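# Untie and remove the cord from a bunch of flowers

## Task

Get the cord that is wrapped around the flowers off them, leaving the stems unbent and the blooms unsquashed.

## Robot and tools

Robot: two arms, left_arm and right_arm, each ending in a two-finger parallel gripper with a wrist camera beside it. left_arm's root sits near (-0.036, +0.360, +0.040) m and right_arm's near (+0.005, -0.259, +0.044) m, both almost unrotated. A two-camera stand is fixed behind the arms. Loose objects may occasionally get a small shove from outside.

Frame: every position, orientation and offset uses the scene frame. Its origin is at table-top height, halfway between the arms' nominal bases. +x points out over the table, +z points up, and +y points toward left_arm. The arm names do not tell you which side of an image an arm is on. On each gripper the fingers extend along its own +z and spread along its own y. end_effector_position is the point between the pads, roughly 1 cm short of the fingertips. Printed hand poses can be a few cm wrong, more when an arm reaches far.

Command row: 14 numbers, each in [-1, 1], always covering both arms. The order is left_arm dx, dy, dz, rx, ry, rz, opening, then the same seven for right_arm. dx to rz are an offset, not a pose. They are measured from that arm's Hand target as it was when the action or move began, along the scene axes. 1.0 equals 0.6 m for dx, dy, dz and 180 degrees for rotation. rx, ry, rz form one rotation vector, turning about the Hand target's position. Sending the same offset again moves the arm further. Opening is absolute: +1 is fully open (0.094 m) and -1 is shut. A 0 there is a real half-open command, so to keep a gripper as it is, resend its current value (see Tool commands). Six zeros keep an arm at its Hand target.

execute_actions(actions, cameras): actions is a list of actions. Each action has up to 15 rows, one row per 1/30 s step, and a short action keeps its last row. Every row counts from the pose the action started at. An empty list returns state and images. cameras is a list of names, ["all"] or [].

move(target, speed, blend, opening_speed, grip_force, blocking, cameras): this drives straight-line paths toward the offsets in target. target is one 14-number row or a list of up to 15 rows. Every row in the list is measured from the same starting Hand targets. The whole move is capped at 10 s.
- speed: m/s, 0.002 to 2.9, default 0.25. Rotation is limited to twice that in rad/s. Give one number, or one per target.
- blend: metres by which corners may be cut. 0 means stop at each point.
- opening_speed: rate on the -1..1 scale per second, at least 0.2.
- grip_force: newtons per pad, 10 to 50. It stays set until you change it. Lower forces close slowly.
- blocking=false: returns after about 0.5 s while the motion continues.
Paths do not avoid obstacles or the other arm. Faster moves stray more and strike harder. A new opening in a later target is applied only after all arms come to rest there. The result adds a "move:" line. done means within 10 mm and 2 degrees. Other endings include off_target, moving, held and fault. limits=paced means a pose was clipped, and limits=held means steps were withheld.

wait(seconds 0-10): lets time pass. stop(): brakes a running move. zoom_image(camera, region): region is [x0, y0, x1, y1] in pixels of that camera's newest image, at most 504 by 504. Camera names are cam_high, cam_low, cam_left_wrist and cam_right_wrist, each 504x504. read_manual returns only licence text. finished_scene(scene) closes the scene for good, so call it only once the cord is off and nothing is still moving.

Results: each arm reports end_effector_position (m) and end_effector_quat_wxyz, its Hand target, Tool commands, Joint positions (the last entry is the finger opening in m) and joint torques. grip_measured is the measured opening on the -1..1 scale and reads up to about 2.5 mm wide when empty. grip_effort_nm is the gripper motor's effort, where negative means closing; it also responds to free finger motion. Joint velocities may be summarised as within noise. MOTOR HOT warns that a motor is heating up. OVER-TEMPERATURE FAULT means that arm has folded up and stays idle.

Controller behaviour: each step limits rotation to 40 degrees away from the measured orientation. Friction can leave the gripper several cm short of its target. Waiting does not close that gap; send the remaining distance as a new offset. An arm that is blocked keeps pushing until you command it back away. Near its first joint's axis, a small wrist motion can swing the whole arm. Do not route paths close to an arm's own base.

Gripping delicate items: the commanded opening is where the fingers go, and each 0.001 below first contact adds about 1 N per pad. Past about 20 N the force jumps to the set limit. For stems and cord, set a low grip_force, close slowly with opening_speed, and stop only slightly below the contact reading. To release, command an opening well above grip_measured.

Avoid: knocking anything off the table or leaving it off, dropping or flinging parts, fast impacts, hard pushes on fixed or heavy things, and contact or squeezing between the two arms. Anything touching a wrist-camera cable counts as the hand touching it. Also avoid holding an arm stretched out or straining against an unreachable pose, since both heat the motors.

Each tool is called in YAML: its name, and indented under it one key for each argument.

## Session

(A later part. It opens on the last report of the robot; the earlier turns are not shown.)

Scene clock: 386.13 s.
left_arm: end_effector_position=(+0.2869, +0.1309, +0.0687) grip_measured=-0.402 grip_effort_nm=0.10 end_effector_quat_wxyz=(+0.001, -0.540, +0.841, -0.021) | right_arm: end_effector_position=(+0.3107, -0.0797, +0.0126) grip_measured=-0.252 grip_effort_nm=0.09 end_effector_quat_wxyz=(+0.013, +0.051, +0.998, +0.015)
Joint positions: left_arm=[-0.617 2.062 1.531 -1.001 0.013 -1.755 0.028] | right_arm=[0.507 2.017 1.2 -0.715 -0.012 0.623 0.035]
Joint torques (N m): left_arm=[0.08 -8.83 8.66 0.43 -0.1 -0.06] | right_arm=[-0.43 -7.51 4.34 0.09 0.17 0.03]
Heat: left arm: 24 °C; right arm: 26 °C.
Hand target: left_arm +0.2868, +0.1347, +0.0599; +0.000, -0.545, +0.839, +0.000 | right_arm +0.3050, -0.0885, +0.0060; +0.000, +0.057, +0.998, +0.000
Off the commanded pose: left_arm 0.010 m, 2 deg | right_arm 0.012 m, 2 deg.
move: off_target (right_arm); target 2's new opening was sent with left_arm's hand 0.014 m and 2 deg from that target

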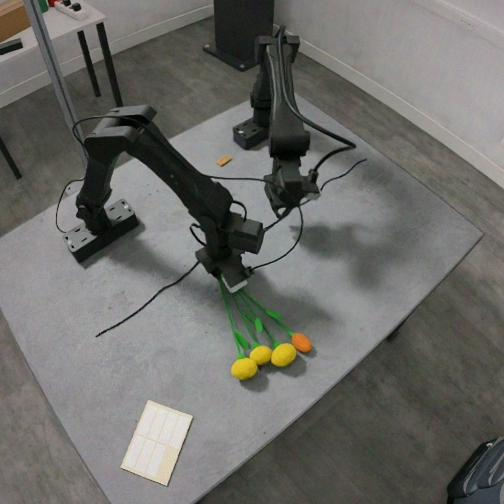

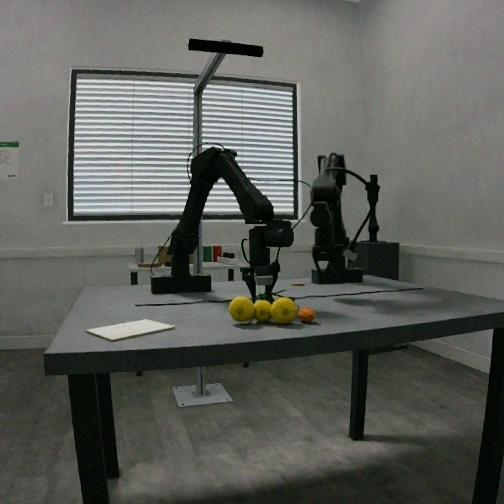

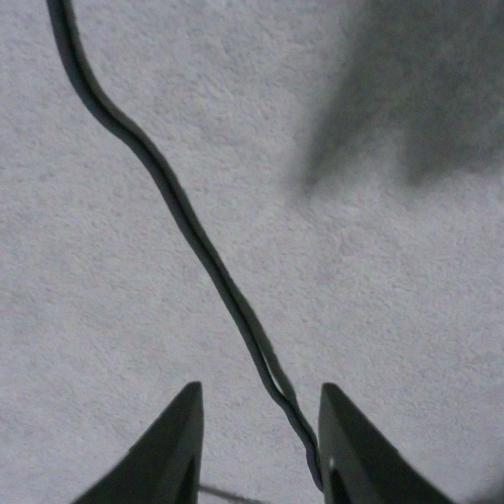

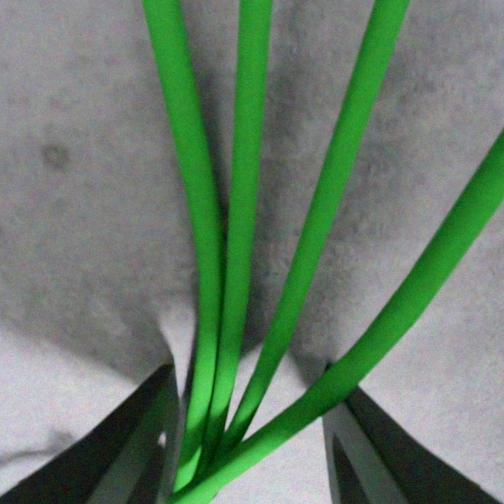

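move:
  target: [-0.017,0.006,-0.085,0,0,0,-0.4,0,0,0,0,0,0,-0.25]
  cameras: ["cam_left_wrist"]
  speed: 0.1

Scene clock: 403.00 s.
left_arm: end_effector_position=(+0.2817, +0.1345, +0.0230) grip_measured=-0.402 grip_effort_nm=0.10 end_effector_quat_wxyz=(+0.001, -0.544, +0.839, -0.019) | right_arm: end_effector_position=(+0.3107, -0.0797, +0.0126) grip_measured=-0.252 grip_effort_nm=0.09 end_effector_quat_wxyz=(+0.013, +0.051, +0.998, +0.015)
Joint positions: left_arm=[-0.617 2.107 1.406 -0.835 0.013 -1.763 0.028] | right_arm=[0.507 2.017 1.2 -0.715 -0.012 0.623 0.035]
Joint torques (N m): left_arm=[-0.44 -9.33 5.27 0.69 -0.1 -0.07] | right_arm=[-0.54 -7.62 4.33 0.09 0.13 0]
Heat: left arm: 25 °C; right arm: 26 °C.
Hand target: left_arm +0.2767, +0.1382, +0.0090; +0.000, -0.545, +0.839, +0.000 | right_arm +0.3050, -0.0885, +0.0060; +0.000, +0.057, +0.998, +0.000
Off the commanded pose: left_arm 0.016 m, 2 deg | right_arm 0.012 m, 2 deg.
move: off_target (left_arm, right_arm)
Images, in order (width x height): cam_left_wrist 504x504.

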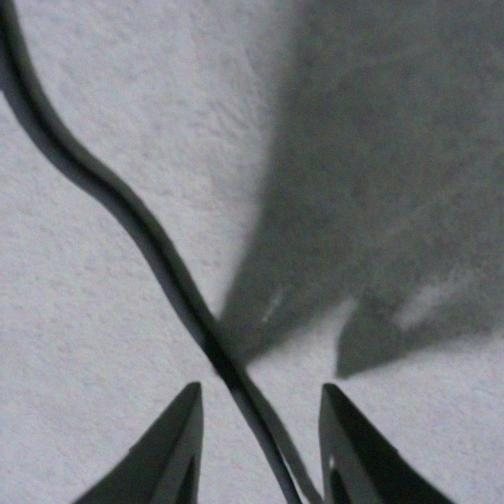

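move:
  target:
    - [-0.004,0.0,-0.015,0,0,0,-0.4,0,0,0,0,0,0,-0.25]
    - [-0.004,0.0,-0.015,0,0,0,-1,0,0,0,0,0,0,-0.25]
  cameras: ["cam_left_wrist"]
  speed: 0.06
  opening_speed: 0.8

Scene clock: 411.13 s.
left_arm: end_effector_position=(+0.2815, +0.1325, +0.0185) grip_measured=-0.986 grip_effort_nm=-0.76 end_effector_quat_wxyz=(+0.003, -0.544, +0.839, -0.025) | right_arm: end_effector_position=(+0.3107, -0.0797, +0.0126) grip_measured=-0.252 grip_effort_nm=0.09 end_effector_quat_wxyz=(+0.013, +0.051, +0.998, +0.015)
Joint positions: left_arm=[-0.621 2.107 1.386 -0.801 0.013 -1.768 0.001] | right_arm=[0.507 2.017 1.2 -0.715 -0.012 0.623 0.035]
Joint torques (N m): left_arm=[-0.46 -8.75 5.03 0.73 -0.1 -0.11] | right_arm=[-0.54 -7.6 4.34 0.11 0.12 -0.01]
Heat: left arm: 25 °C; right arm: 26 °C.
Hand target: left_arm +0.2742, +0.1382, +0.0000; +0.000, -0.545, +0.838, +0.000 | right_arm +0.3050, -0.0885, +0.0060; +0.000, +0.057, +0.998, +0.000
Off the commanded pose: left_arm 0.021 m, 3 deg | right_arm 0.012 m, 2 deg.
move: off_target (left_arm, right_arm); target 2's new opening was sent with left_arm's hand 0.021 m and 3 deg from that target
Images, in order (width x height): cam_left_wrist 504x504.

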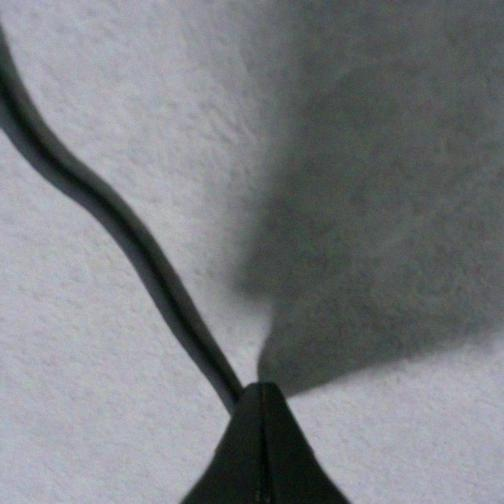

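move:
  target:
    - [0,0.0,0.0,0,0,0,-0.4,0,0,0,0,0,0,-0.25]
    - [-0.006,0.003,-0.015,0,0,0,-0.4,0,0,0,0,0,0,-0.25]
  cameras: ["cam_left_wrist"]
  speed: 0.06

Scene clock: 419.47 s.
left_arm: end_effector_position=(+0.2788, +0.1344, +0.0134) grip_measured=-0.402 grip_effort_nm=0.10 end_effector_quat_wxyz=(+0.002, -0.544, +0.839, -0.023) | right_arm: end_effector_position=(+0.3107, -0.0797, +0.0126) grip_measured=-0.252 grip_effort_nm=0.09 end_effector_quat_wxyz=(+0.013, +0.051, +0.998, +0.015)
Joint positions: left_arm=[-0.621 2.108 1.365 -0.783 0.013 -1.769 0.028] | right_arm=[0.507 2.017 1.2 -0.715 -0.012 0.623 0.035]
Joint torques (N m): left_arm=[-0.58 -8.13 3.85 0.9 -0.08 -0.1] | right_arm=[-0.59 -7.65 4.16 0.12 0.15 0.04]
Heat: left arm: 25 °C; right arm: 26 °C.
Hand target: left_arm +0.2706, +0.1400, -0.0091; +0.000, -0.545, +0.839, +0.000 | right_arm +0.3050, -0.0885, +0.0060; +0.000, +0.057, +0.998, +0.000
Off the commanded pose: left_arm 0.025 m, 3 deg | right_arm 0.012 m, 2 deg.
move: off_target (left_arm, right_arm)
Images, in order (width x height): cam_left_wrist 504x504.

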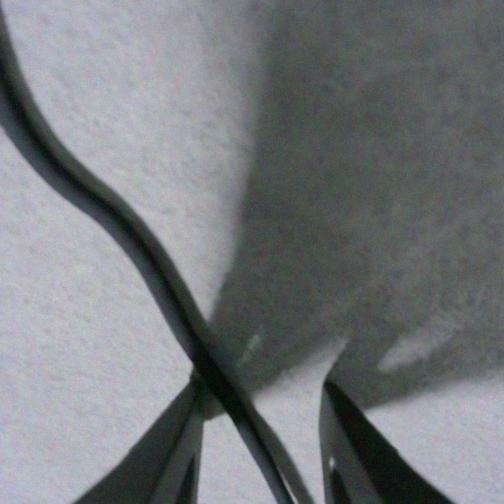

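move:
  target: [0,0.0,0.0,0,0,0,-1,0,0,0,0,0,0,-0.25]
  cameras: ["cam_left_wrist"]
  opening_speed: 0.8

Scene clock: 426.23 s.
left_arm: end_effector_position=(+0.2779, +0.1350, +0.0131) grip_measured=-0.934 grip_effort_nm=-0.98 end_effector_quat_wxyz=(+0.002, -0.544, +0.839, -0.021) | right_arm: end_effector_position=(+0.3107, -0.0797, +0.0126) grip_measured=-0.252 grip_effort_nm=0.09 end_effector_quat_wxyz=(+0.013, +0.051, +0.998, +0.015)
Joint positions: left_arm=[-0.621 2.108 1.364 -0.785 0.013 -1.77 0.003] | right_arm=[0.507 2.017 1.2 -0.715 -0.012 0.623 0.035]
Joint torques (N m): left_arm=[-0.44 -8.27 3.99 0.94 -0.11 -0.05] | right_arm=[-0.44 -7.65 4.34 0.11 0.15 -0.01]
Heat: left arm: 25 °C; right arm: 26 °C.
Hand target: left_arm +0.2706, +0.1400, -0.0091; +0.000, -0.545, +0.839, +0.000 | right_arm +0.3050, -0.0885, +0.0060; +0.000, +0.057, +0.998, +0.000
Off the commanded pose: left_arm 0.024 m, 2 deg | right_arm 0.012 m, 2 deg.
move: off_target (left_arm, right_arm)
Images, in order (width x height): cam_left_wrist 504x504.

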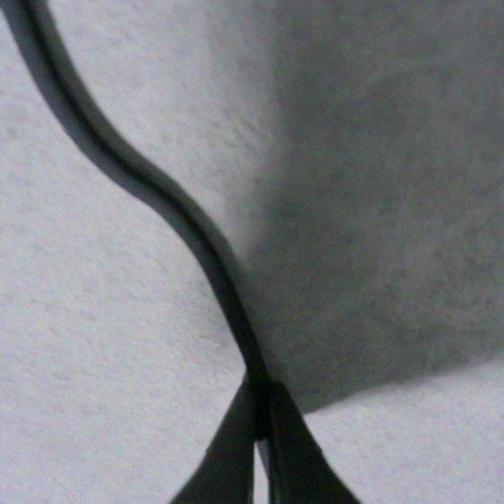

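move:
  target: [0.015,0.18,0.095,0,0,0,-1,0,0,0,0,0,0,-0.25]
  cameras: ["cam_right_wrist","cam_high"]
  speed: 0.06

Scene clock: 435.47 s.
left_arm: end_effector_position=(+0.2848, +0.2343, +0.0406) grip_measured=-0.937 grip_effort_nm=-1.03 end_effector_quat_wxyz=(-0.014, -0.543, +0.839, -0.018) | right_arm: end_effector_position=(+0.3107, -0.0768, +0.0127) grip_measured=-0.251 grip_effort_nm=0.07 end_effector_quat_wxyz=(+0.011, +0.052, +0.998, +0.023)
Joint positions: left_arm=[-0.356 1.945 1.239 -0.853 0.044 -1.501 0.003] | right_arm=[0.507 2.017 1.2 -0.709 -0.027 0.625 0.035]
Joint torques (N m): left_arm=[0.64 -13.53 4.86 0.34 -0.46 0] | right_arm=[-0.61 -7.64 4.3 0.06 0.25 0.01]
Heat: left arm: 25 °C; right arm: 26 °C.
Hand target: left_arm +0.2796, +0.2481, +0.0478; +0.000, -0.545, +0.839, +0.000 | right_arm +0.3051, -0.0885, +0.0060; +0.000, +0.057, +0.998, +0.000
Off the commanded pose: left_arm 0.016 m, 3 deg | right_arm 0.015 m, 3 deg.
move: off_target (left_arm, right_arm)
Images, in order (width x height): cam_high 504x504, cam_right_wrist 504x504.

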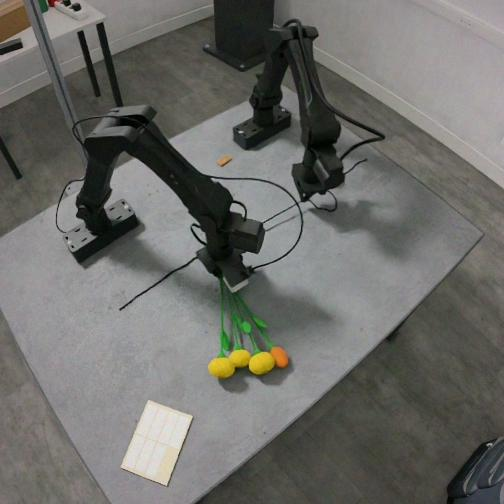

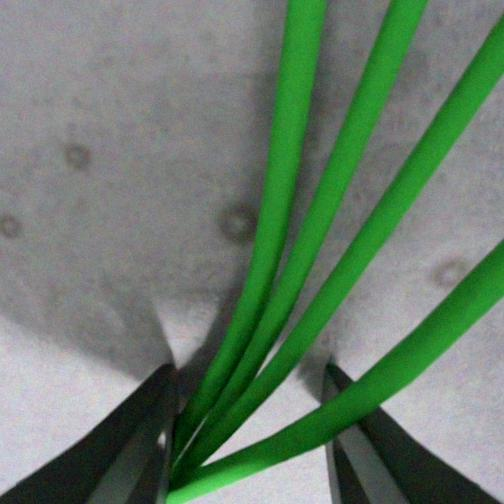

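move:
  target:
    - [0,-0.03,0,0,0,0,-1,0,0,0,0,0,0,-0.25]
    - [0,-0.03,0,0,0,0,-1,-0.033,0.0,0,0,0,0,-0.38]
  cameras: ["cam_right_wrist","cam_high"]
  speed: 0.06

zoom_image:
  camera: "cam_right_wrist"
  region: [100, 280, 400, 504]

Scene clock: 453.23 s.
left_arm: end_effector_position=(+0.2774, +0.2265, +0.0404) grip_measured=-0.937 grip_effort_nm=-1.03 end_effector_quat_wxyz=(-0.012, -0.542, +0.840, -0.006) | right_arm: end_effector_position=(+0.3026, -0.0788, +0.0115) grip_measured=-0.376 grip_effort_nm=-0.21 end_effector_quat_wxyz=(+0.021, +0.061, +0.998, +0.020)
Joint positions: left_arm=[-0.395 1.945 1.239 -0.869 0.026 -1.538 0.003] | right_arm=[0.522 1.984 1.142 -0.672 -0.011 0.657 0.029]
Joint torques (N m): left_arm=[-0.13 -11.63 7.39 0.34 -0.27 -0.11] | right_arm=[0.62 -9.03 2.61 0.03 0.12 -0.05]
Heat: left arm: 27 °C; right arm: 26 °C.
Hand target: left_arm +0.2795, +0.2302, +0.0478; +0.000, -0.545, +0.838, +0.000 | right_arm +0.2851, -0.0886, +0.0059; +0.000, +0.057, +0.998, +0.000
Off the commanded pose: left_arm 0.009 m, 2 deg | right_arm 0.021 m, 3 deg.
move: off_target (right_arm); target 2's new opening was sent with right_arm's hand 0.021 m and 3 deg from that target
Images, in order (width x height): cam_high 504x504, cam_right_wrist 504x504.

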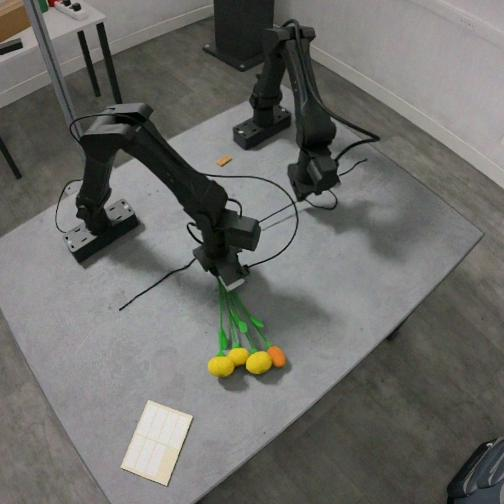

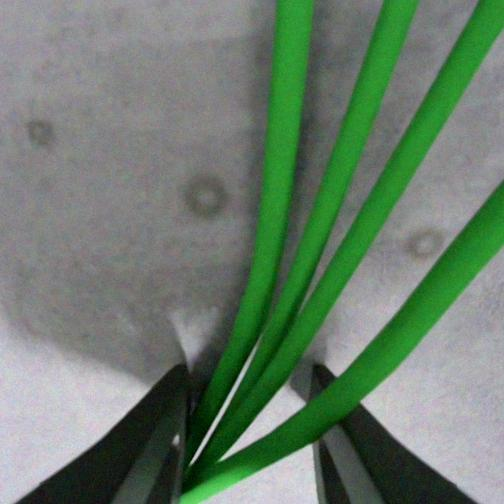

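Scaled by 1.680 from the camera's 504x504 image, which has a finer 720x720 frame.

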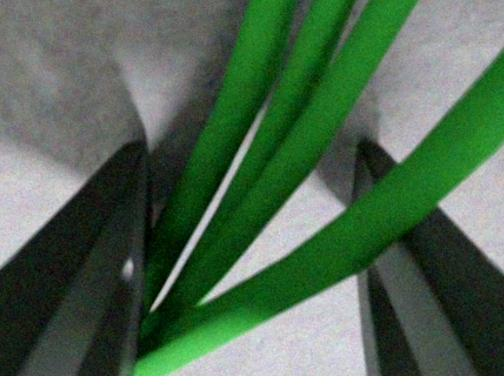

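move:
  target:
    - [0,0,0,0,0,0,-1,0.015,0,0,0,0,0,-0.15]
    - [0,0,0,0,0,0,-1,0.015,0.034,0,0,0,-0.103,-0.15]
  cameras: ["cam_right_wrist"]
  speed: 0.06

Scene clock: 502.77 s.
left_arm: end_effector_position=(+0.2774, +0.2278, +0.0404) grip_measured=-0.937 grip_effort_nm=-1.03 end_effector_quat_wxyz=(-0.009, -0.542, +0.840, -0.003) | right_arm: end_effector_position=(+0.2972, -0.0722, +0.0115) grip_measured=-0.152 grip_effort_nm=0.09 end_effector_quat_wxyz=(+0.010, +0.219, +0.976, +0.006)
Joint positions: left_arm=[-0.395 1.945 1.239 -0.87 0.019 -1.538 0.003] | right_arm=[0.555 2.007 1.179 -0.719 0.006 1.009 0.04]
Joint torques (N m): left_arm=[-0.06 -11.64 7.5 0.38 -0.17 -0.07] | right_arm=[0.92 -6.37 6.22 0.11 -0.11 0.06]
Heat: left arm: 27 °C; right arm: 25 °C.
Hand target: left_arm +0.2796, +0.2302, +0.0478; +0.000, -0.545, +0.838, +0.000 | right_arm +0.2942, -0.0682, +0.0060; +0.000, +0.217, +0.976, +0.000
Off the commanded pose: left_arm 0.008 m, 1 deg | right_arm 0.007 m, 1 deg.
move: done
Images, in order (width x height): cam_right_wrist 504x504.

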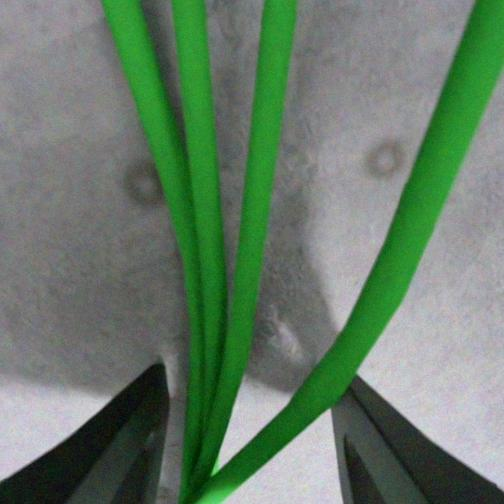

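move:
  target:
    - [0.092,0.1,0,0,0,0,-1,0,0,0,0,0,0,-0.15]
    - [0.11,0.2,0.0,0,0,0,-1,0,0,0,0,0,0,-0.15]
  cameras: ["cam_right_wrist","cam_high"]
  speed: 0.06
  blend: 0.02

Scene clock: 519.87 s.
left_arm: end_effector_position=(+0.3451, +0.3446, +0.0555) grip_measured=-0.937 grip_effort_nm=-1.03 end_effector_quat_wxyz=(+0.005, -0.545, +0.838, -0.016) | right_arm: end_effector_position=(+0.2965, -0.0709, +0.0115) grip_measured=-0.152 grip_effort_nm=0.08 end_effector_quat_wxyz=(+0.010, +0.217, +0.976, +0.007)
Joint positions: left_arm=[-0.036 2.037 1.438 -0.945 0.021 -1.185 0.003] | right_arm=[0.559 2.007 1.179 -0.719 0.004 1.01 0.04]
Joint torques (N m): left_arm=[0.38 -8.43 8.58 0.48 -0.2 0.02] | right_arm=[0.75 -6.42 6.31 0.12 -0.06 0.06]
Heat: left arm: 27 °C; right arm: 25 °C.
Hand target: left_arm +0.3457, +0.3501, +0.0479; +0.000, -0.545, +0.839, +0.000 | right_arm +0.2941, -0.0681, +0.0060; +0.000, +0.217, +0.976, +0.000
Off the commanded pose: left_arm 0.009 m, 2 deg | right_arm 0.007 m, 1 deg.
move: done
Images, in order (width x height): cam_high 504x504, cam_right_wrist 504x504.

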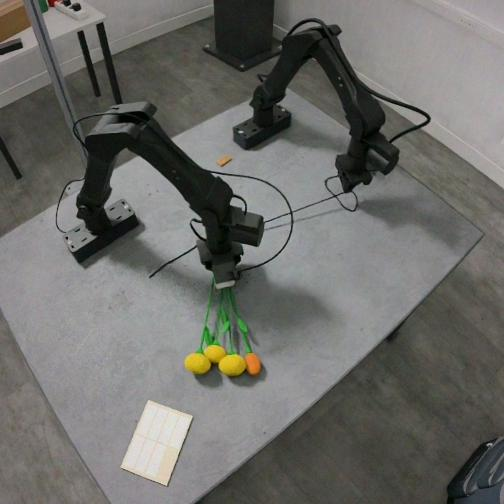

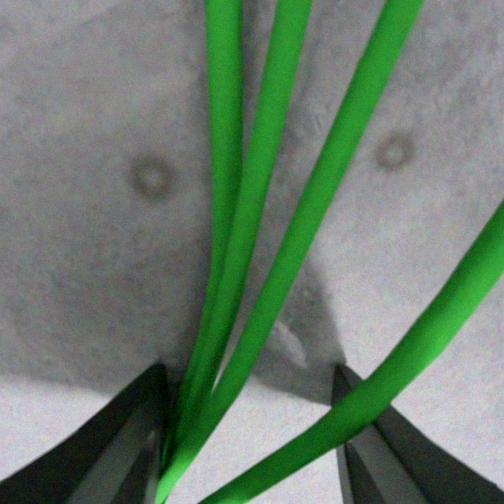

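move:
  target:
    - [-0.005,-0.025,0,0,0,0,-1,0,0,0,0,0,0,-0.15]
    - [-0.005,-0.025,0,0,0,0,-1,-0.008,0.004,0,0,0,-0.1,-0.15]
    - [0.06,0.1,0,0,0,0,-1,-0.008,0.004,0,0,0,-0.1,-0.15]
  cameras: ["cam_right_wrist","cam_high"]
  speed: 0.07

Scene clock: 547.93 s.
left_arm: end_effector_position=(+0.3816, +0.4050, +0.0579) grip_measured=-0.937 grip_effort_nm=-1.03 end_effector_quat_wxyz=(+0.009, -0.545, +0.838, -0.014) | right_arm: end_effector_position=(+0.2925, -0.0683, +0.0115) grip_measured=-0.151 grip_effort_nm=0.08 end_effector_quat_wxyz=(+0.006, +0.368, +0.930, +0.005)
Joint positions: left_arm=[0.109 2.176 1.666 -1.033 0.017 -1.04 0.003] | right_arm=[0.571 2.007 1.179 -0.727 0.004 1.337 0.04]
Joint torques (N m): left_arm=[0.31 -9.91 8.75 0.49 -0.17 0.02] | right_arm=[0.72 -7.04 5.34 0.21 -0.05 0.06]
Heat: left arm: 24 °C; right arm: 25 °C.
Hand target: left_arm +0.3816, +0.4100, +0.0479; +0.000, -0.545, +0.839, +0.000 | right_arm +0.2893, -0.0658, +0.0060; +0.000, +0.367, +0.930, +0.000
Off the commanded pose: left_arm 0.011 m, 2 deg | right_arm 0.007 m, 1 deg.
move: off_target (left_arm)
Images, in order (width x height): cam_high 504x504, cam_right_wrist 504x504.

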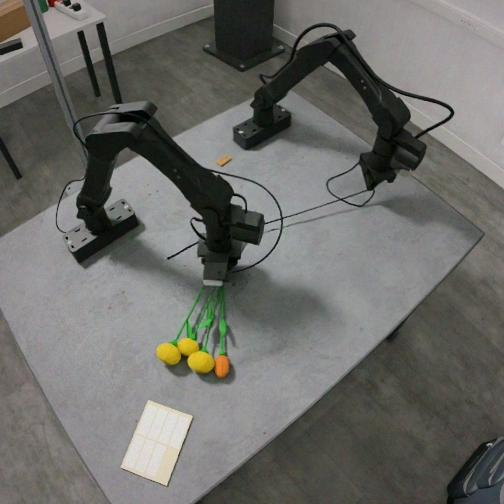

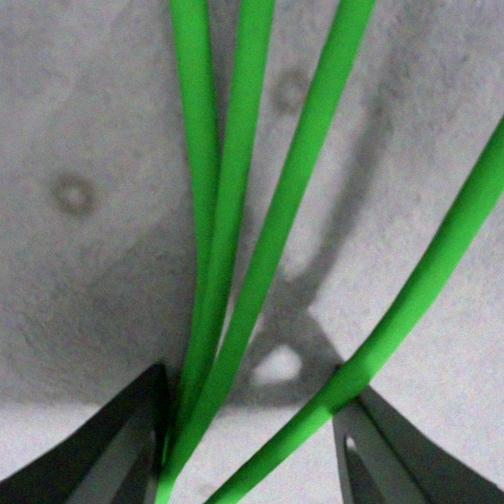

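move:
  target:
    - [-0.005,-0.025,0,0,0,0,-1,0,0,0,0,0,0,-0.15]
    - [-0.005,-0.025,0,0,0,0,-1,-0.006,0.006,0,0,0,-0.1,-0.15]
    - [0.05,0.14,0,0,0,0,-1,-0.006,0.006,0,0,0,-0.1,-0.15]
  cameras: ["cam_right_wrist","cam_high"]
  speed: 0.07

Scene clock: 563.37 s.
left_arm: end_effector_position=(+0.4135, +0.4909, +0.0618) grip_measured=-0.937 grip_effort_nm=-1.03 end_effector_quat_wxyz=(+0.014, -0.546, +0.838, -0.012) | right_arm: end_effector_position=(+0.2905, -0.0653, +0.0115) grip_measured=-0.151 grip_effort_nm=0.08 end_effector_quat_wxyz=(+0.007, +0.509, +0.861, +0.006)
Joint positions: left_arm=[0.284 2.371 2.011 -1.176 0.015 -0.868 0.003] | right_arm=[0.583 2.007 1.179 -0.727 0.007 1.663 0.04]
Joint torques (N m): left_arm=[0.21 -11.28 8.98 0.53 -0.11 0.01] | right_arm=[0.95 -7.1 5.04 0.27 -0.06 0.09]
Heat: left arm: 25 °C; right arm: 25 °C.
Hand target: left_arm +0.4116, +0.4941, +0.0479; +0.000, -0.545, +0.839, +0.000 | right_arm +0.2857, -0.0621, +0.0060; +0.000, +0.508, +0.861, +0.000
Off the commanded pose: left_arm 0.014 m, 2 deg | right_arm 0.008 m, 1 deg.
move: off_target (left_arm)
Images, in order (width x height): cam_high 504x504, cam_right_wrist 504x504.

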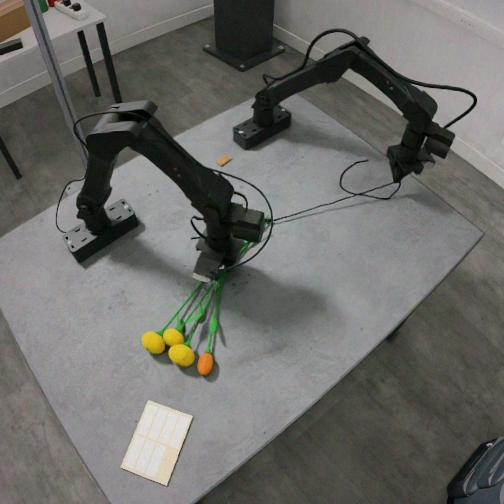

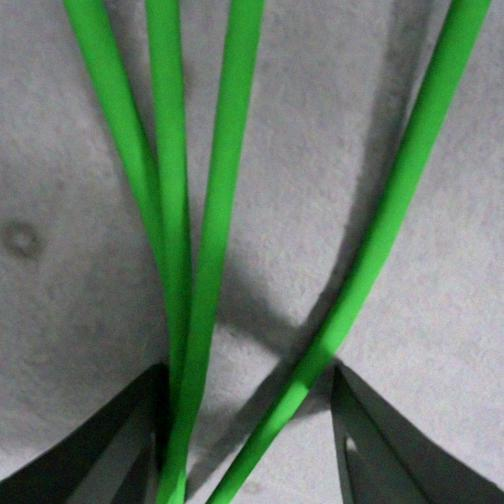

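zoom_image:
  camera: "cam_high"
  region: [150, 180, 300, 330]

Scaled by 3.360 from the camera's 504x504 image, which has a finer 720x720 frame.

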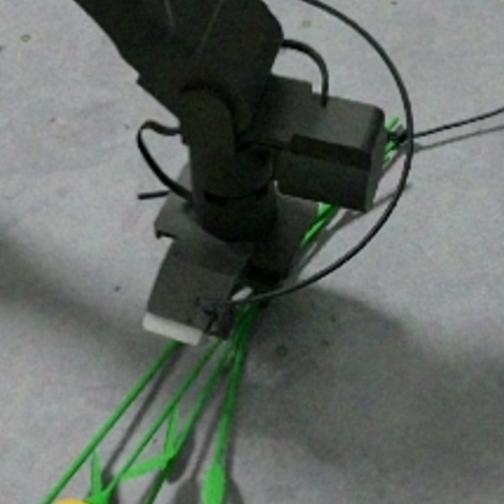

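move:
  target: [-0.04,0.07,0.0,0,0,0,-1,0,0,0,0,0,0,-0.15]
  cameras: ["cam_right_wrist","cam_high"]
  speed: 0.06

zoom_image:
  camera: "cam_high"
  region: [150, 150, 300, 300]

Scene clock: 583.73 s.
left_arm: end_effector_position=(+0.3899, +0.5343, +0.0545) grip_measured=-0.937 grip_effort_nm=-1.03 end_effector_quat_wxyz=(+0.002, -0.547, +0.837, -0.006) | right_arm: end_effector_position=(+0.2905, -0.0653, +0.0115) grip_measured=-0.151 grip_effort_nm=0.08 end_effector_quat_wxyz=(+0.007, +0.509, +0.861, +0.006)
Joint positions: left_arm=[0.388 2.371 1.982 -1.175 0.011 -0.766 0.003] | right_arm=[0.583 2.007 1.179 -0.727 0.007 1.663 0.04]
Joint torques (N m): left_arm=[0.09 -14.26 5.56 0.7 -0.1 0.02] | right_arm=[1.01 -7.09 5.05 0.24 -0.06 0.09]
Heat: left arm: 27 °C; right arm: 25 °C.
Hand target: left_arm +0.3877, +0.5361, +0.0480; +0.000, -0.545, +0.838, +0.000 | right_arm +0.2857, -0.0621, +0.0060; +0.000, +0.508, +0.861, +0.000
Off the commanded pose: left_arm 0.007 m, 1 deg | right_arm 0.008 m, 1 deg.
move: done
Images, in order (width x height): cam_high 504x504, cam_right_wrist 504x504.

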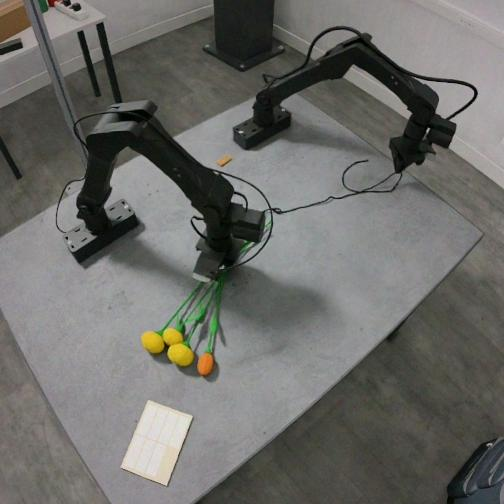

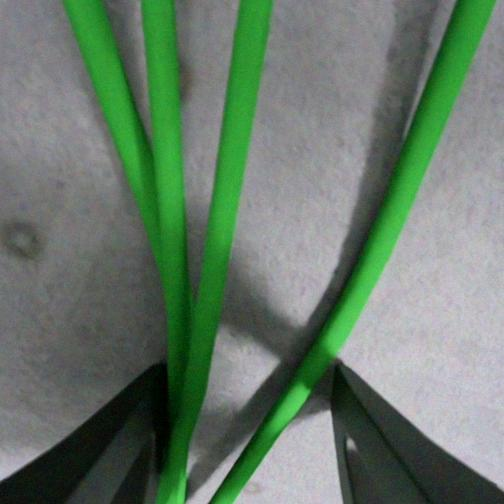

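Scaled by 3.360 from the camera's 504x504 image, which has a finer 720x720 frame.

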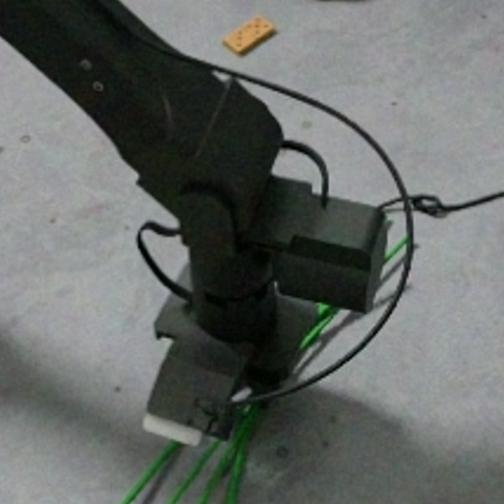

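move:
  target: [0,0,0.0,0,0,0,-1,0.005,-0.003,0.22,0,0,0,-0.15]
  cameras: ["cam_right_wrist","cam_high"]
  speed: 0.08

zoom_image:
  camera: "cam_high"
  region: [150, 150, 400, 400]

Scene clock: 600.67 s.
left_arm: end_effector_position=(+0.3900, +0.5344, +0.0545) grip_measured=-0.937 grip_effort_nm=-1.03 end_effector_quat_wxyz=(+0.002, -0.547, +0.837, -0.006) | right_arm: end_effector_position=(+0.2873, -0.0657, +0.1231) grip_measured=-0.151 grip_effort_nm=0.08 end_effector_quat_wxyz=(-0.005, +0.508, +0.861, -0.012)
Joint positions: left_arm=[0.388 2.371 1.982 -1.175 0.011 -0.765 0.003] | right_arm=[0.584 1.88 1.478 -1.196 0.001 1.663 0.04]
Joint torques (N m): left_arm=[0.08 -14.13 5.65 0.73 -0.08 0.04] | right_arm=[0.23 -10.41 7.54 -0.1 -0.01 -0.01]
Heat: left arm: 29 °C; right arm: 25 °C.
Hand target: left_arm +0.3877, +0.5361, +0.0480; +0.000, -0.545, +0.838, +0.000 | right_arm +0.2888, -0.0640, +0.1379; +0.000, +0.508, +0.861, +0.000
Off the commanded pose: left_arm 0.007 m, 1 deg | right_arm 0.015 m, 2 deg.
move: off_target (right_arm)
Images, in order (width x height): cam_high 504x504, cam_right_wrist 504x504.

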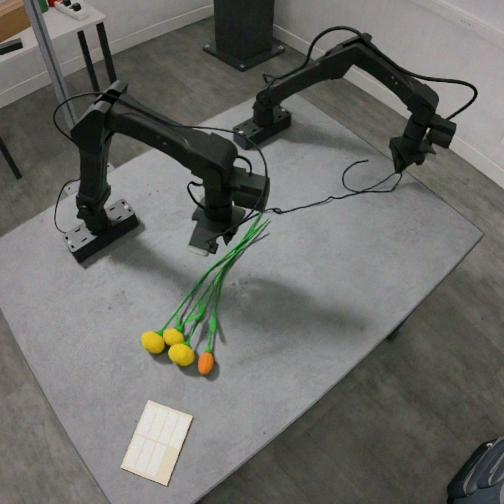

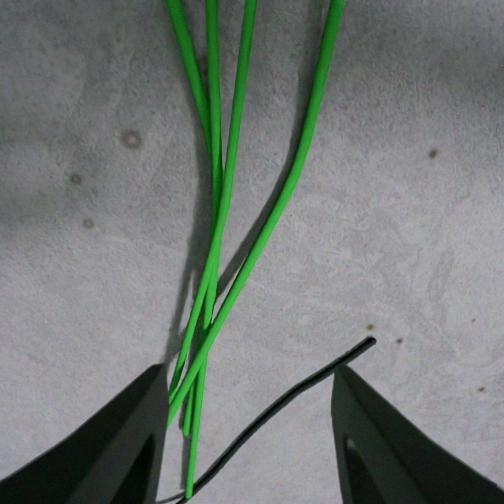

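Scaled by 2.016 from the camera's 504x504 image, which has a finer 720x720 frame.

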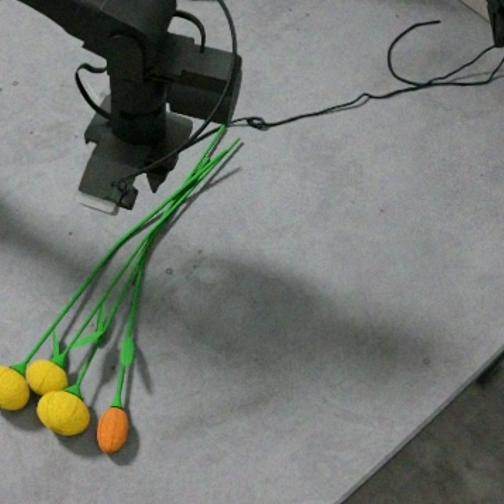

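move:
  target: [0.1, 0, 0, 0, 0, 0, -1, 0, 0, 0, 0, 0, 0, -0.15]
  speed: 0.08
  cameras: ["all"]

Scene clock: 633.47 s.
left_arm: end_effector_position=(+0.4512, +0.5378, +0.0670) grip_measured=-0.937 grip_effort_nm=-1.03 end_effector_quat_wxyz=(+0.022, -0.544, +0.839, -0.011) | right_arm: end_effector_position=(+0.2872, -0.0658, +0.1231) grip_measured=-0.151 grip_effort_nm=0.07 end_effector_quat_wxyz=(-0.005, +0.508, +0.861, -0.013)
Joint positions: left_arm=[0.349 2.708 2.659 -1.475 0.011 -0.798 0.003] | right_arm=[0.584 1.88 1.478 -1.197 0.001 1.663 0.04]
Joint torques (N m): left_arm=[-0.5 -12.66 8.76 0.47 -0.08 -0.05] | right_arm=[0.17 -10.44 7.57 -0.13 -0.05 -0.04]
Heat: left arm: 30 °C; right arm: 28 °C.
Hand target: left_arm +0.4476, +0.5361, +0.0479; +0.000, -0.545, +0.838, +0.000 | right_arm +0.2888, -0.0640, +0.1379; +0.000, +0.508, +0.861, +0.000
Off the commanded pose: left_arm 0.019 m, 3 deg | right_arm 0.015 m, 2 deg.
move: off_target (left_arm, right_arm)

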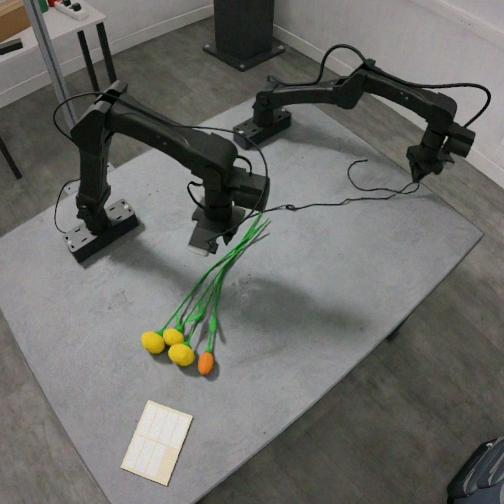

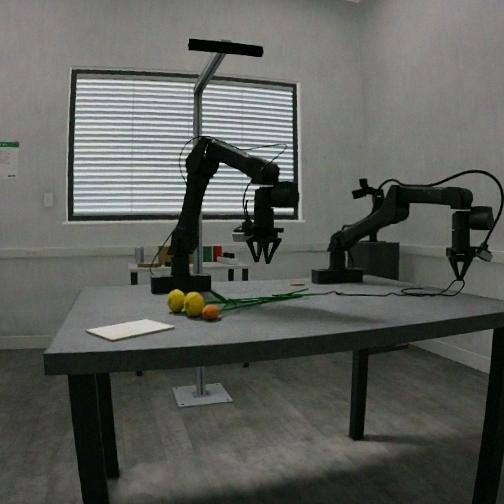

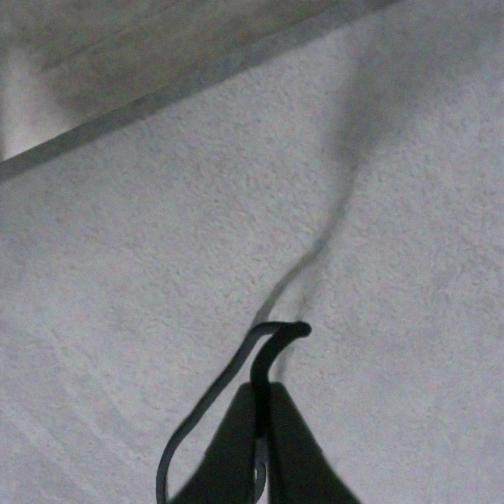

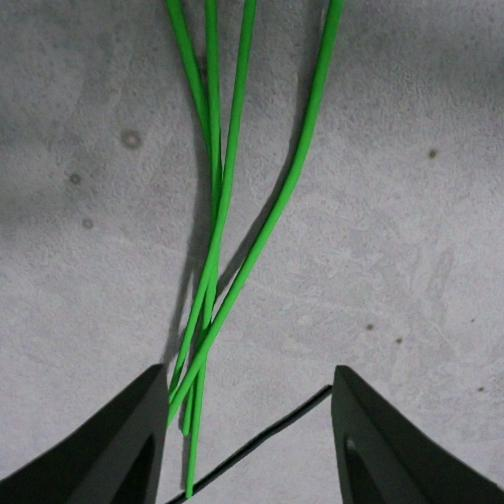

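move:
  target: [-0.05, -0.0667, -0.06, 0, 0, 0, -1, 0, 0, 0, 0, 0, 0, -0.15]
  speed: 0.09
  cameras: ["cam_high"]

Scene clock: 654.73 s.
left_arm: end_effector_position=(+0.4156, +0.4971, +0.0153) grip_measured=-0.937 grip_effort_nm=-1.03 end_effector_quat_wxyz=(-0.009, -0.544, +0.839, +0.000) | right_arm: end_effector_position=(+0.2872, -0.0658, +0.1231) grip_measured=-0.151 grip_effort_nm=0.08 end_effector_quat_wxyz=(-0.005, +0.508, +0.861, -0.013)
Joint positions: left_arm=[0.291 2.49 2.038 -1.136 0.004 -0.855 0.003] | right_arm=[0.584 1.88 1.478 -1.197 0.001 1.663 0.04]
Joint torques (N m): left_arm=[-0.47 -16.21 4.33 0.84 0.05 -0.09] | right_arm=[0.03 -10.36 7.61 -0.13 -0.02 -0.04]
Heat: left arm: 30 °C; right arm: 28 °C.
Hand target: left_arm +0.4176, +0.4961, +0.0118; +0.000, -0.545, +0.839, +0.000 | right_arm +0.2888, -0.0640, +0.1379; +0.000, +0.508, +0.861, +0.000
Off the commanded pose: left_arm 0.004 m, 1 deg | right_arm 0.015 m, 2 deg.
move: off_target (right_arm)
Images, in order (width x height): cam_high 504x504.

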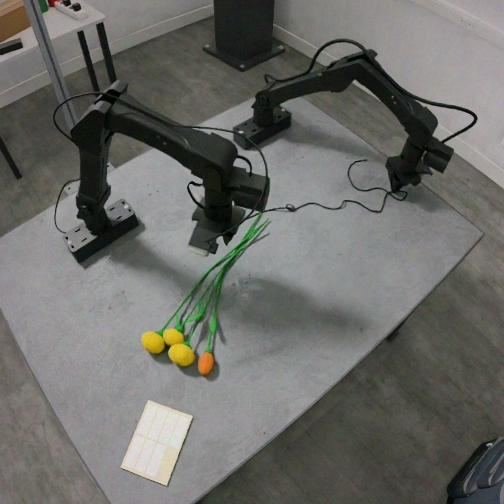

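move:
  target:
    - [0, 0, 0, 0, 0, 0, -0.3, 0, 0, 0, 0, 0, 0, -0.15]
    - [0, 0, 0.15, 0, 0, 0, -0.3, 0, 0, 0, 0, 0, 0, -0.15]
    - [-0.14, -0.365, 0.15, 0, 0, -0.111, -0.3, 0, 0, 0, 0, 0, 0, -0.15]
  speed: [0.1, 0.1, 0.2]
  blend: [0, 0.02, 0]
  cameras: ["all"]

Scene clock: 669.90 s.
left_arm: end_effector_position=(+0.3316, +0.2736, +0.0914) grip_measured=-0.302 grip_effort_nm=0.10 end_effector_quat_wxyz=(-0.019, -0.385, +0.923, +0.007) | right_arm: end_effector_position=(+0.2872, -0.0658, +0.1231) grip_measured=-0.151 grip_effort_nm=0.07 end_effector_quat_wxyz=(-0.005, +0.508, +0.861, -0.013)
Joint positions: left_arm=[-0.231 2.044 1.598 -1.162 0.011 -1.019 0.033] | right_arm=[0.584 1.88 1.478 -1.197 0.001 1.663 0.04]
Joint torques (N m): left_arm=[0.44 -15.36 5.3 0.62 -0.11 -0.03] | right_arm=[0.14 -10.25 7.56 -0.11 -0.01 -0.01]
Heat: left arm: 31 °C; right arm: 28 °C.
Hand target: left_arm +0.3337, +0.2770, +0.1019; +0.000, -0.391, +0.920, +0.000 | right_arm +0.2888, -0.0640, +0.1379; +0.000, +0.508, +0.861, +0.000
Off the commanded pose: left_arm 0.011 m, 2 deg | right_arm 0.015 m, 2 deg.
move: off_target (left_arm, right_arm)

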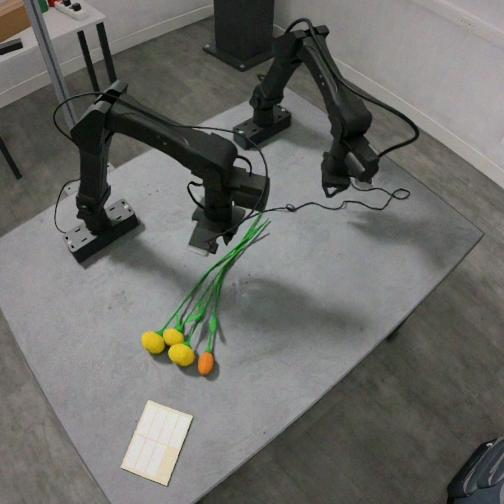

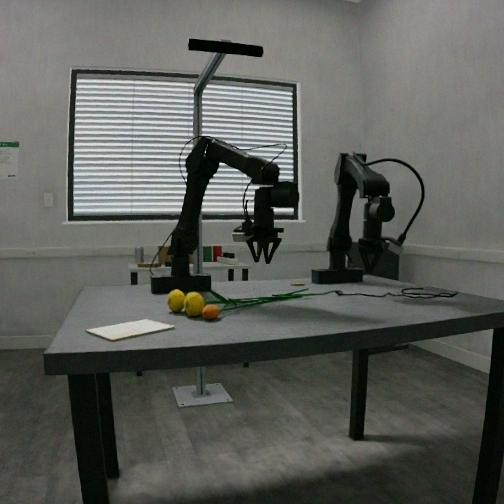

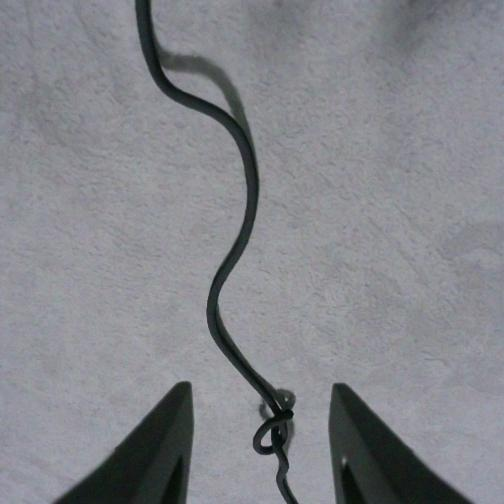

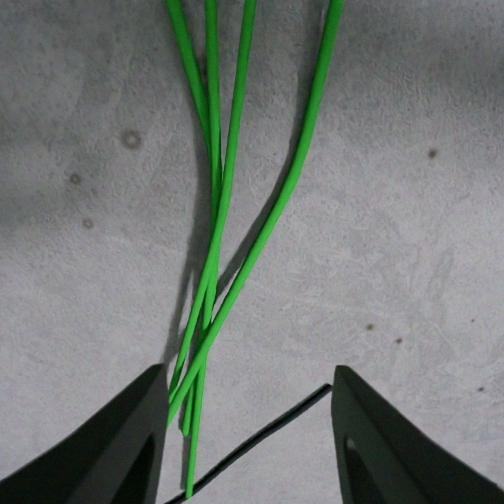

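move:
  target:
    - [-0.003, 0.006, -0.13, 0, 0, 0.06, -0.3, 0, 0, 0, 0, 0, 0, -0.15]
    - [-0.003, 0.006, -0.15, 0, 0, 0.06, -0.3, 0, 0, 0, 0, 0, 0, -0.15]
    - [-0.003, 0.006, -0.15, 0, 0, 0.06, -1, 0, 0, 0, 0, 0, 0, -0.15]
  speed: [0.15, 0.04, 0.04]
  blend: [0.005, 0, 0]
  cameras: ["cam_high", "cam_left_wrist"]

Scene clock: 694.83 s.
left_arm: end_effector_position=(+0.3370, +0.2754, +0.0274) grip_measured=-0.986 grip_effort_nm=-0.77 end_effector_quat_wxyz=(+0.010, -0.471, +0.882, -0.016) | right_arm: end_effector_position=(+0.2872, -0.0658, +0.1231) grip_measured=-0.151 grip_effort_nm=0.07 end_effector_quat_wxyz=(-0.005, +0.508, +0.861, -0.013)
Joint positions: left_arm=[-0.223 2.075 1.376 -0.836 0.011 -1.2 0.001] | right_arm=[0.584 1.88 1.478 -1.197 0.001 1.663 0.04]
Joint torques (N m): left_arm=[0.54 -8.83 5.16 0.75 -0.06 -0.05] | right_arm=[0.17 -10.43 7.6 -0.1 -0.05 -0.04]
Heat: left arm: 30 °C; right arm: 29 °C.
Hand target: left_arm +0.3318, +0.2806, +0.0119; +0.000, -0.476, +0.879, +0.000 | right_arm +0.2888, -0.0640, +0.1379; +0.000, +0.508, +0.861, +0.000
Off the commanded pose: left_arm 0.017 m, 2 deg | right_arm 0.015 m, 2 deg.
move: off_target (left_arm, right_arm); target 3's new opening was sent with left_arm's hand 0.017 m and 2 deg from that target
Images, in order (width x height): cam_high 504x504, cam_left_wrist 504x504.

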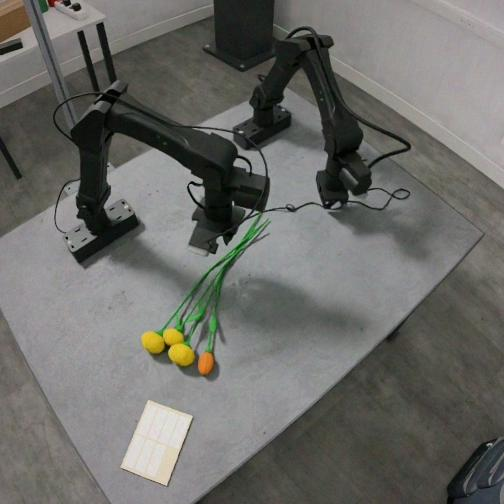

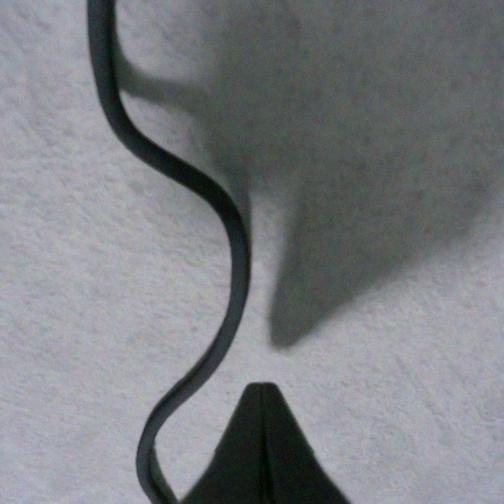

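move:
  target:
    - [0, 0, 0, 0, 0, 0, -0.3, 0, 0, 0, 0, 0, 0, -0.15]
    - [-0.016, 0.011, 0.05, 0, 0, -0.03, -0.2, 0, 0, 0, 0, 0, 0, -0.15]
    - [-0.016, 0.011, -0.015, 0, 0, -0.03, -0.2, 0, 0, 0, 0, 0, 0, -0.15]
  speed: [0.1, 0.1, 0.05]
  cameras: ["cam_high", "cam_left_wrist"]

Scene clock: 710.57 s.
left_arm: end_effector_position=(+0.3272, +0.2820, +0.0165) grip_measured=-0.202 grip_effort_nm=0.10 end_effector_quat_wxyz=(+0.009, -0.434, +0.901, -0.014) | right_arm: end_effector_position=(+0.2872, -0.0658, +0.1231) grip_measured=-0.151 grip_effort_nm=0.07 end_effector_quat_wxyz=(-0.005, +0.508, +0.861, -0.013)
Joint positions: left_arm=[-0.212 2.062 1.307 -0.785 0.011 -1.105 0.037] | right_arm=[0.584 1.88 1.478 -1.197 0.001 1.663 0.04]
Joint torques (N m): left_arm=[0.39 -8.84 5.11 0.76 -0.1 0.02] | right_arm=[0.1 -10.26 7.71 -0.16 0.02 -0.03]
Heat: left arm: 28 °C; right arm: 29 °C.
Hand target: left_arm +0.3222, +0.2872, +0.0029; +0.000, -0.434, +0.901, +0.000 | right_arm +0.2888, -0.0640, +0.1379; +0.000, +0.508, +0.861, +0.000
Off the commanded pose: left_arm 0.015 m, 2 deg | right_arm 0.015 m, 2 deg.
move: off_target (left_arm, right_arm); target 2's new opening was sent with left_arm's hand 0.012 m and 1 deg from that target
Images, in order (width x height): cam_high 504x504, cam_left_wrist 504x504.

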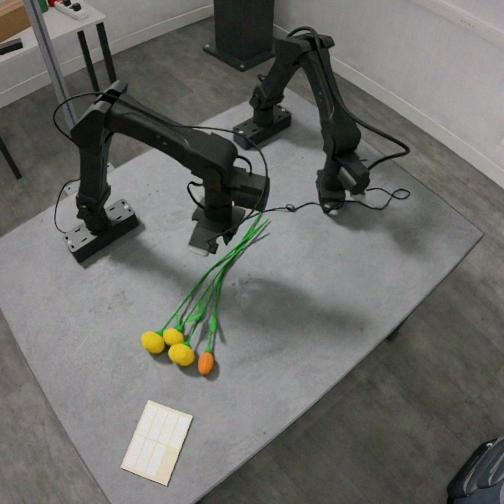

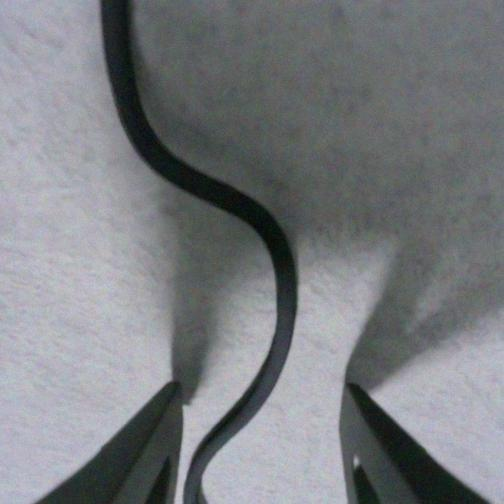

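move:
  target:
    - [0, 0, 0, 0, 0, 0, -1, 0, 0, 0, 0, 0, 0, -0.15]
    - [0.156, 0.235, 0.025, 0, 0, 0, -1, 0, 0, 0, 0, 0, 0, -0.15]
  speed: [0.1, 0.07]
  cameras: ["all"]

Scene clock: 727.43 s.
left_arm: end_effector_position=(+0.4184, +0.4260, +0.0315) grip_measured=-0.986 grip_effort_nm=-0.77 end_effector_quat_wxyz=(+0.016, -0.436, +0.900, -0.011) | right_arm: end_effector_position=(+0.2872, -0.0658, +0.1231) grip_measured=-0.151 grip_effort_nm=0.08 end_effector_quat_wxyz=(-0.005, +0.508, +0.861, -0.013)
Joint positions: left_arm=[0.144 2.353 1.857 -1.038 0.012 -0.755 0.001] | right_arm=[0.584 1.88 1.478 -1.197 0.001 1.663 0.04]
Joint torques (N m): left_arm=[0.14 -10.92 8.77 0.54 -0.07 -0.01] | right_arm=[-0.01 -10.41 7.41 -0.12 -0.03 -0.02]
Heat: left arm: 27 °C; right arm: 29 °C.
Hand target: left_arm +0.4159, +0.4282, +0.0180; +0.000, -0.434, +0.901, +0.000 | right_arm +0.2888, -0.0640, +0.1379; +0.000, +0.508, +0.861, +0.000
Off the commanded pose: left_arm 0.014 m, 2 deg | right_arm 0.015 m, 2 deg.
move: off_target (left_arm, right_arm)

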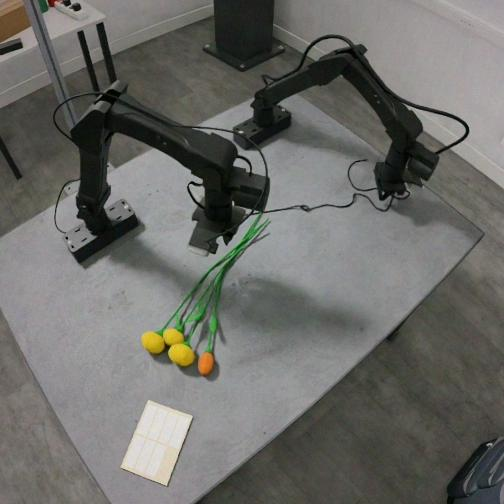

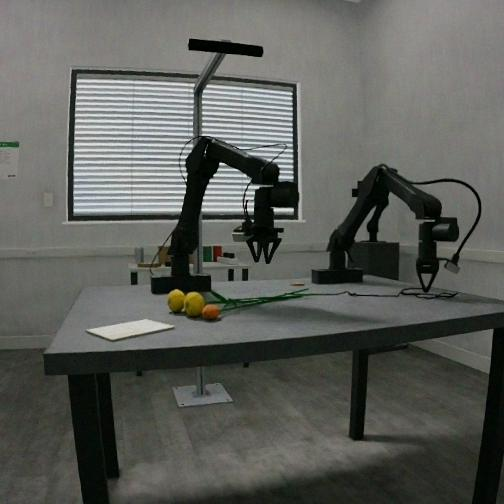

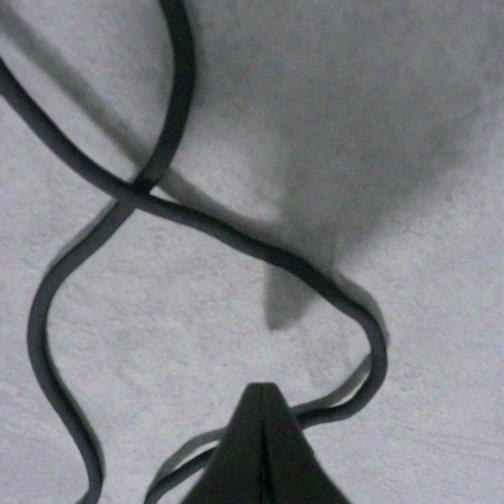

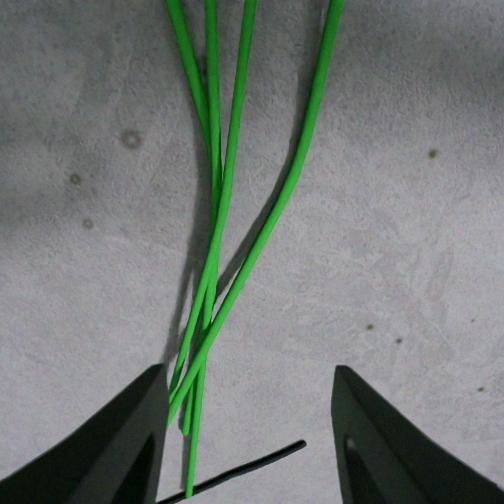

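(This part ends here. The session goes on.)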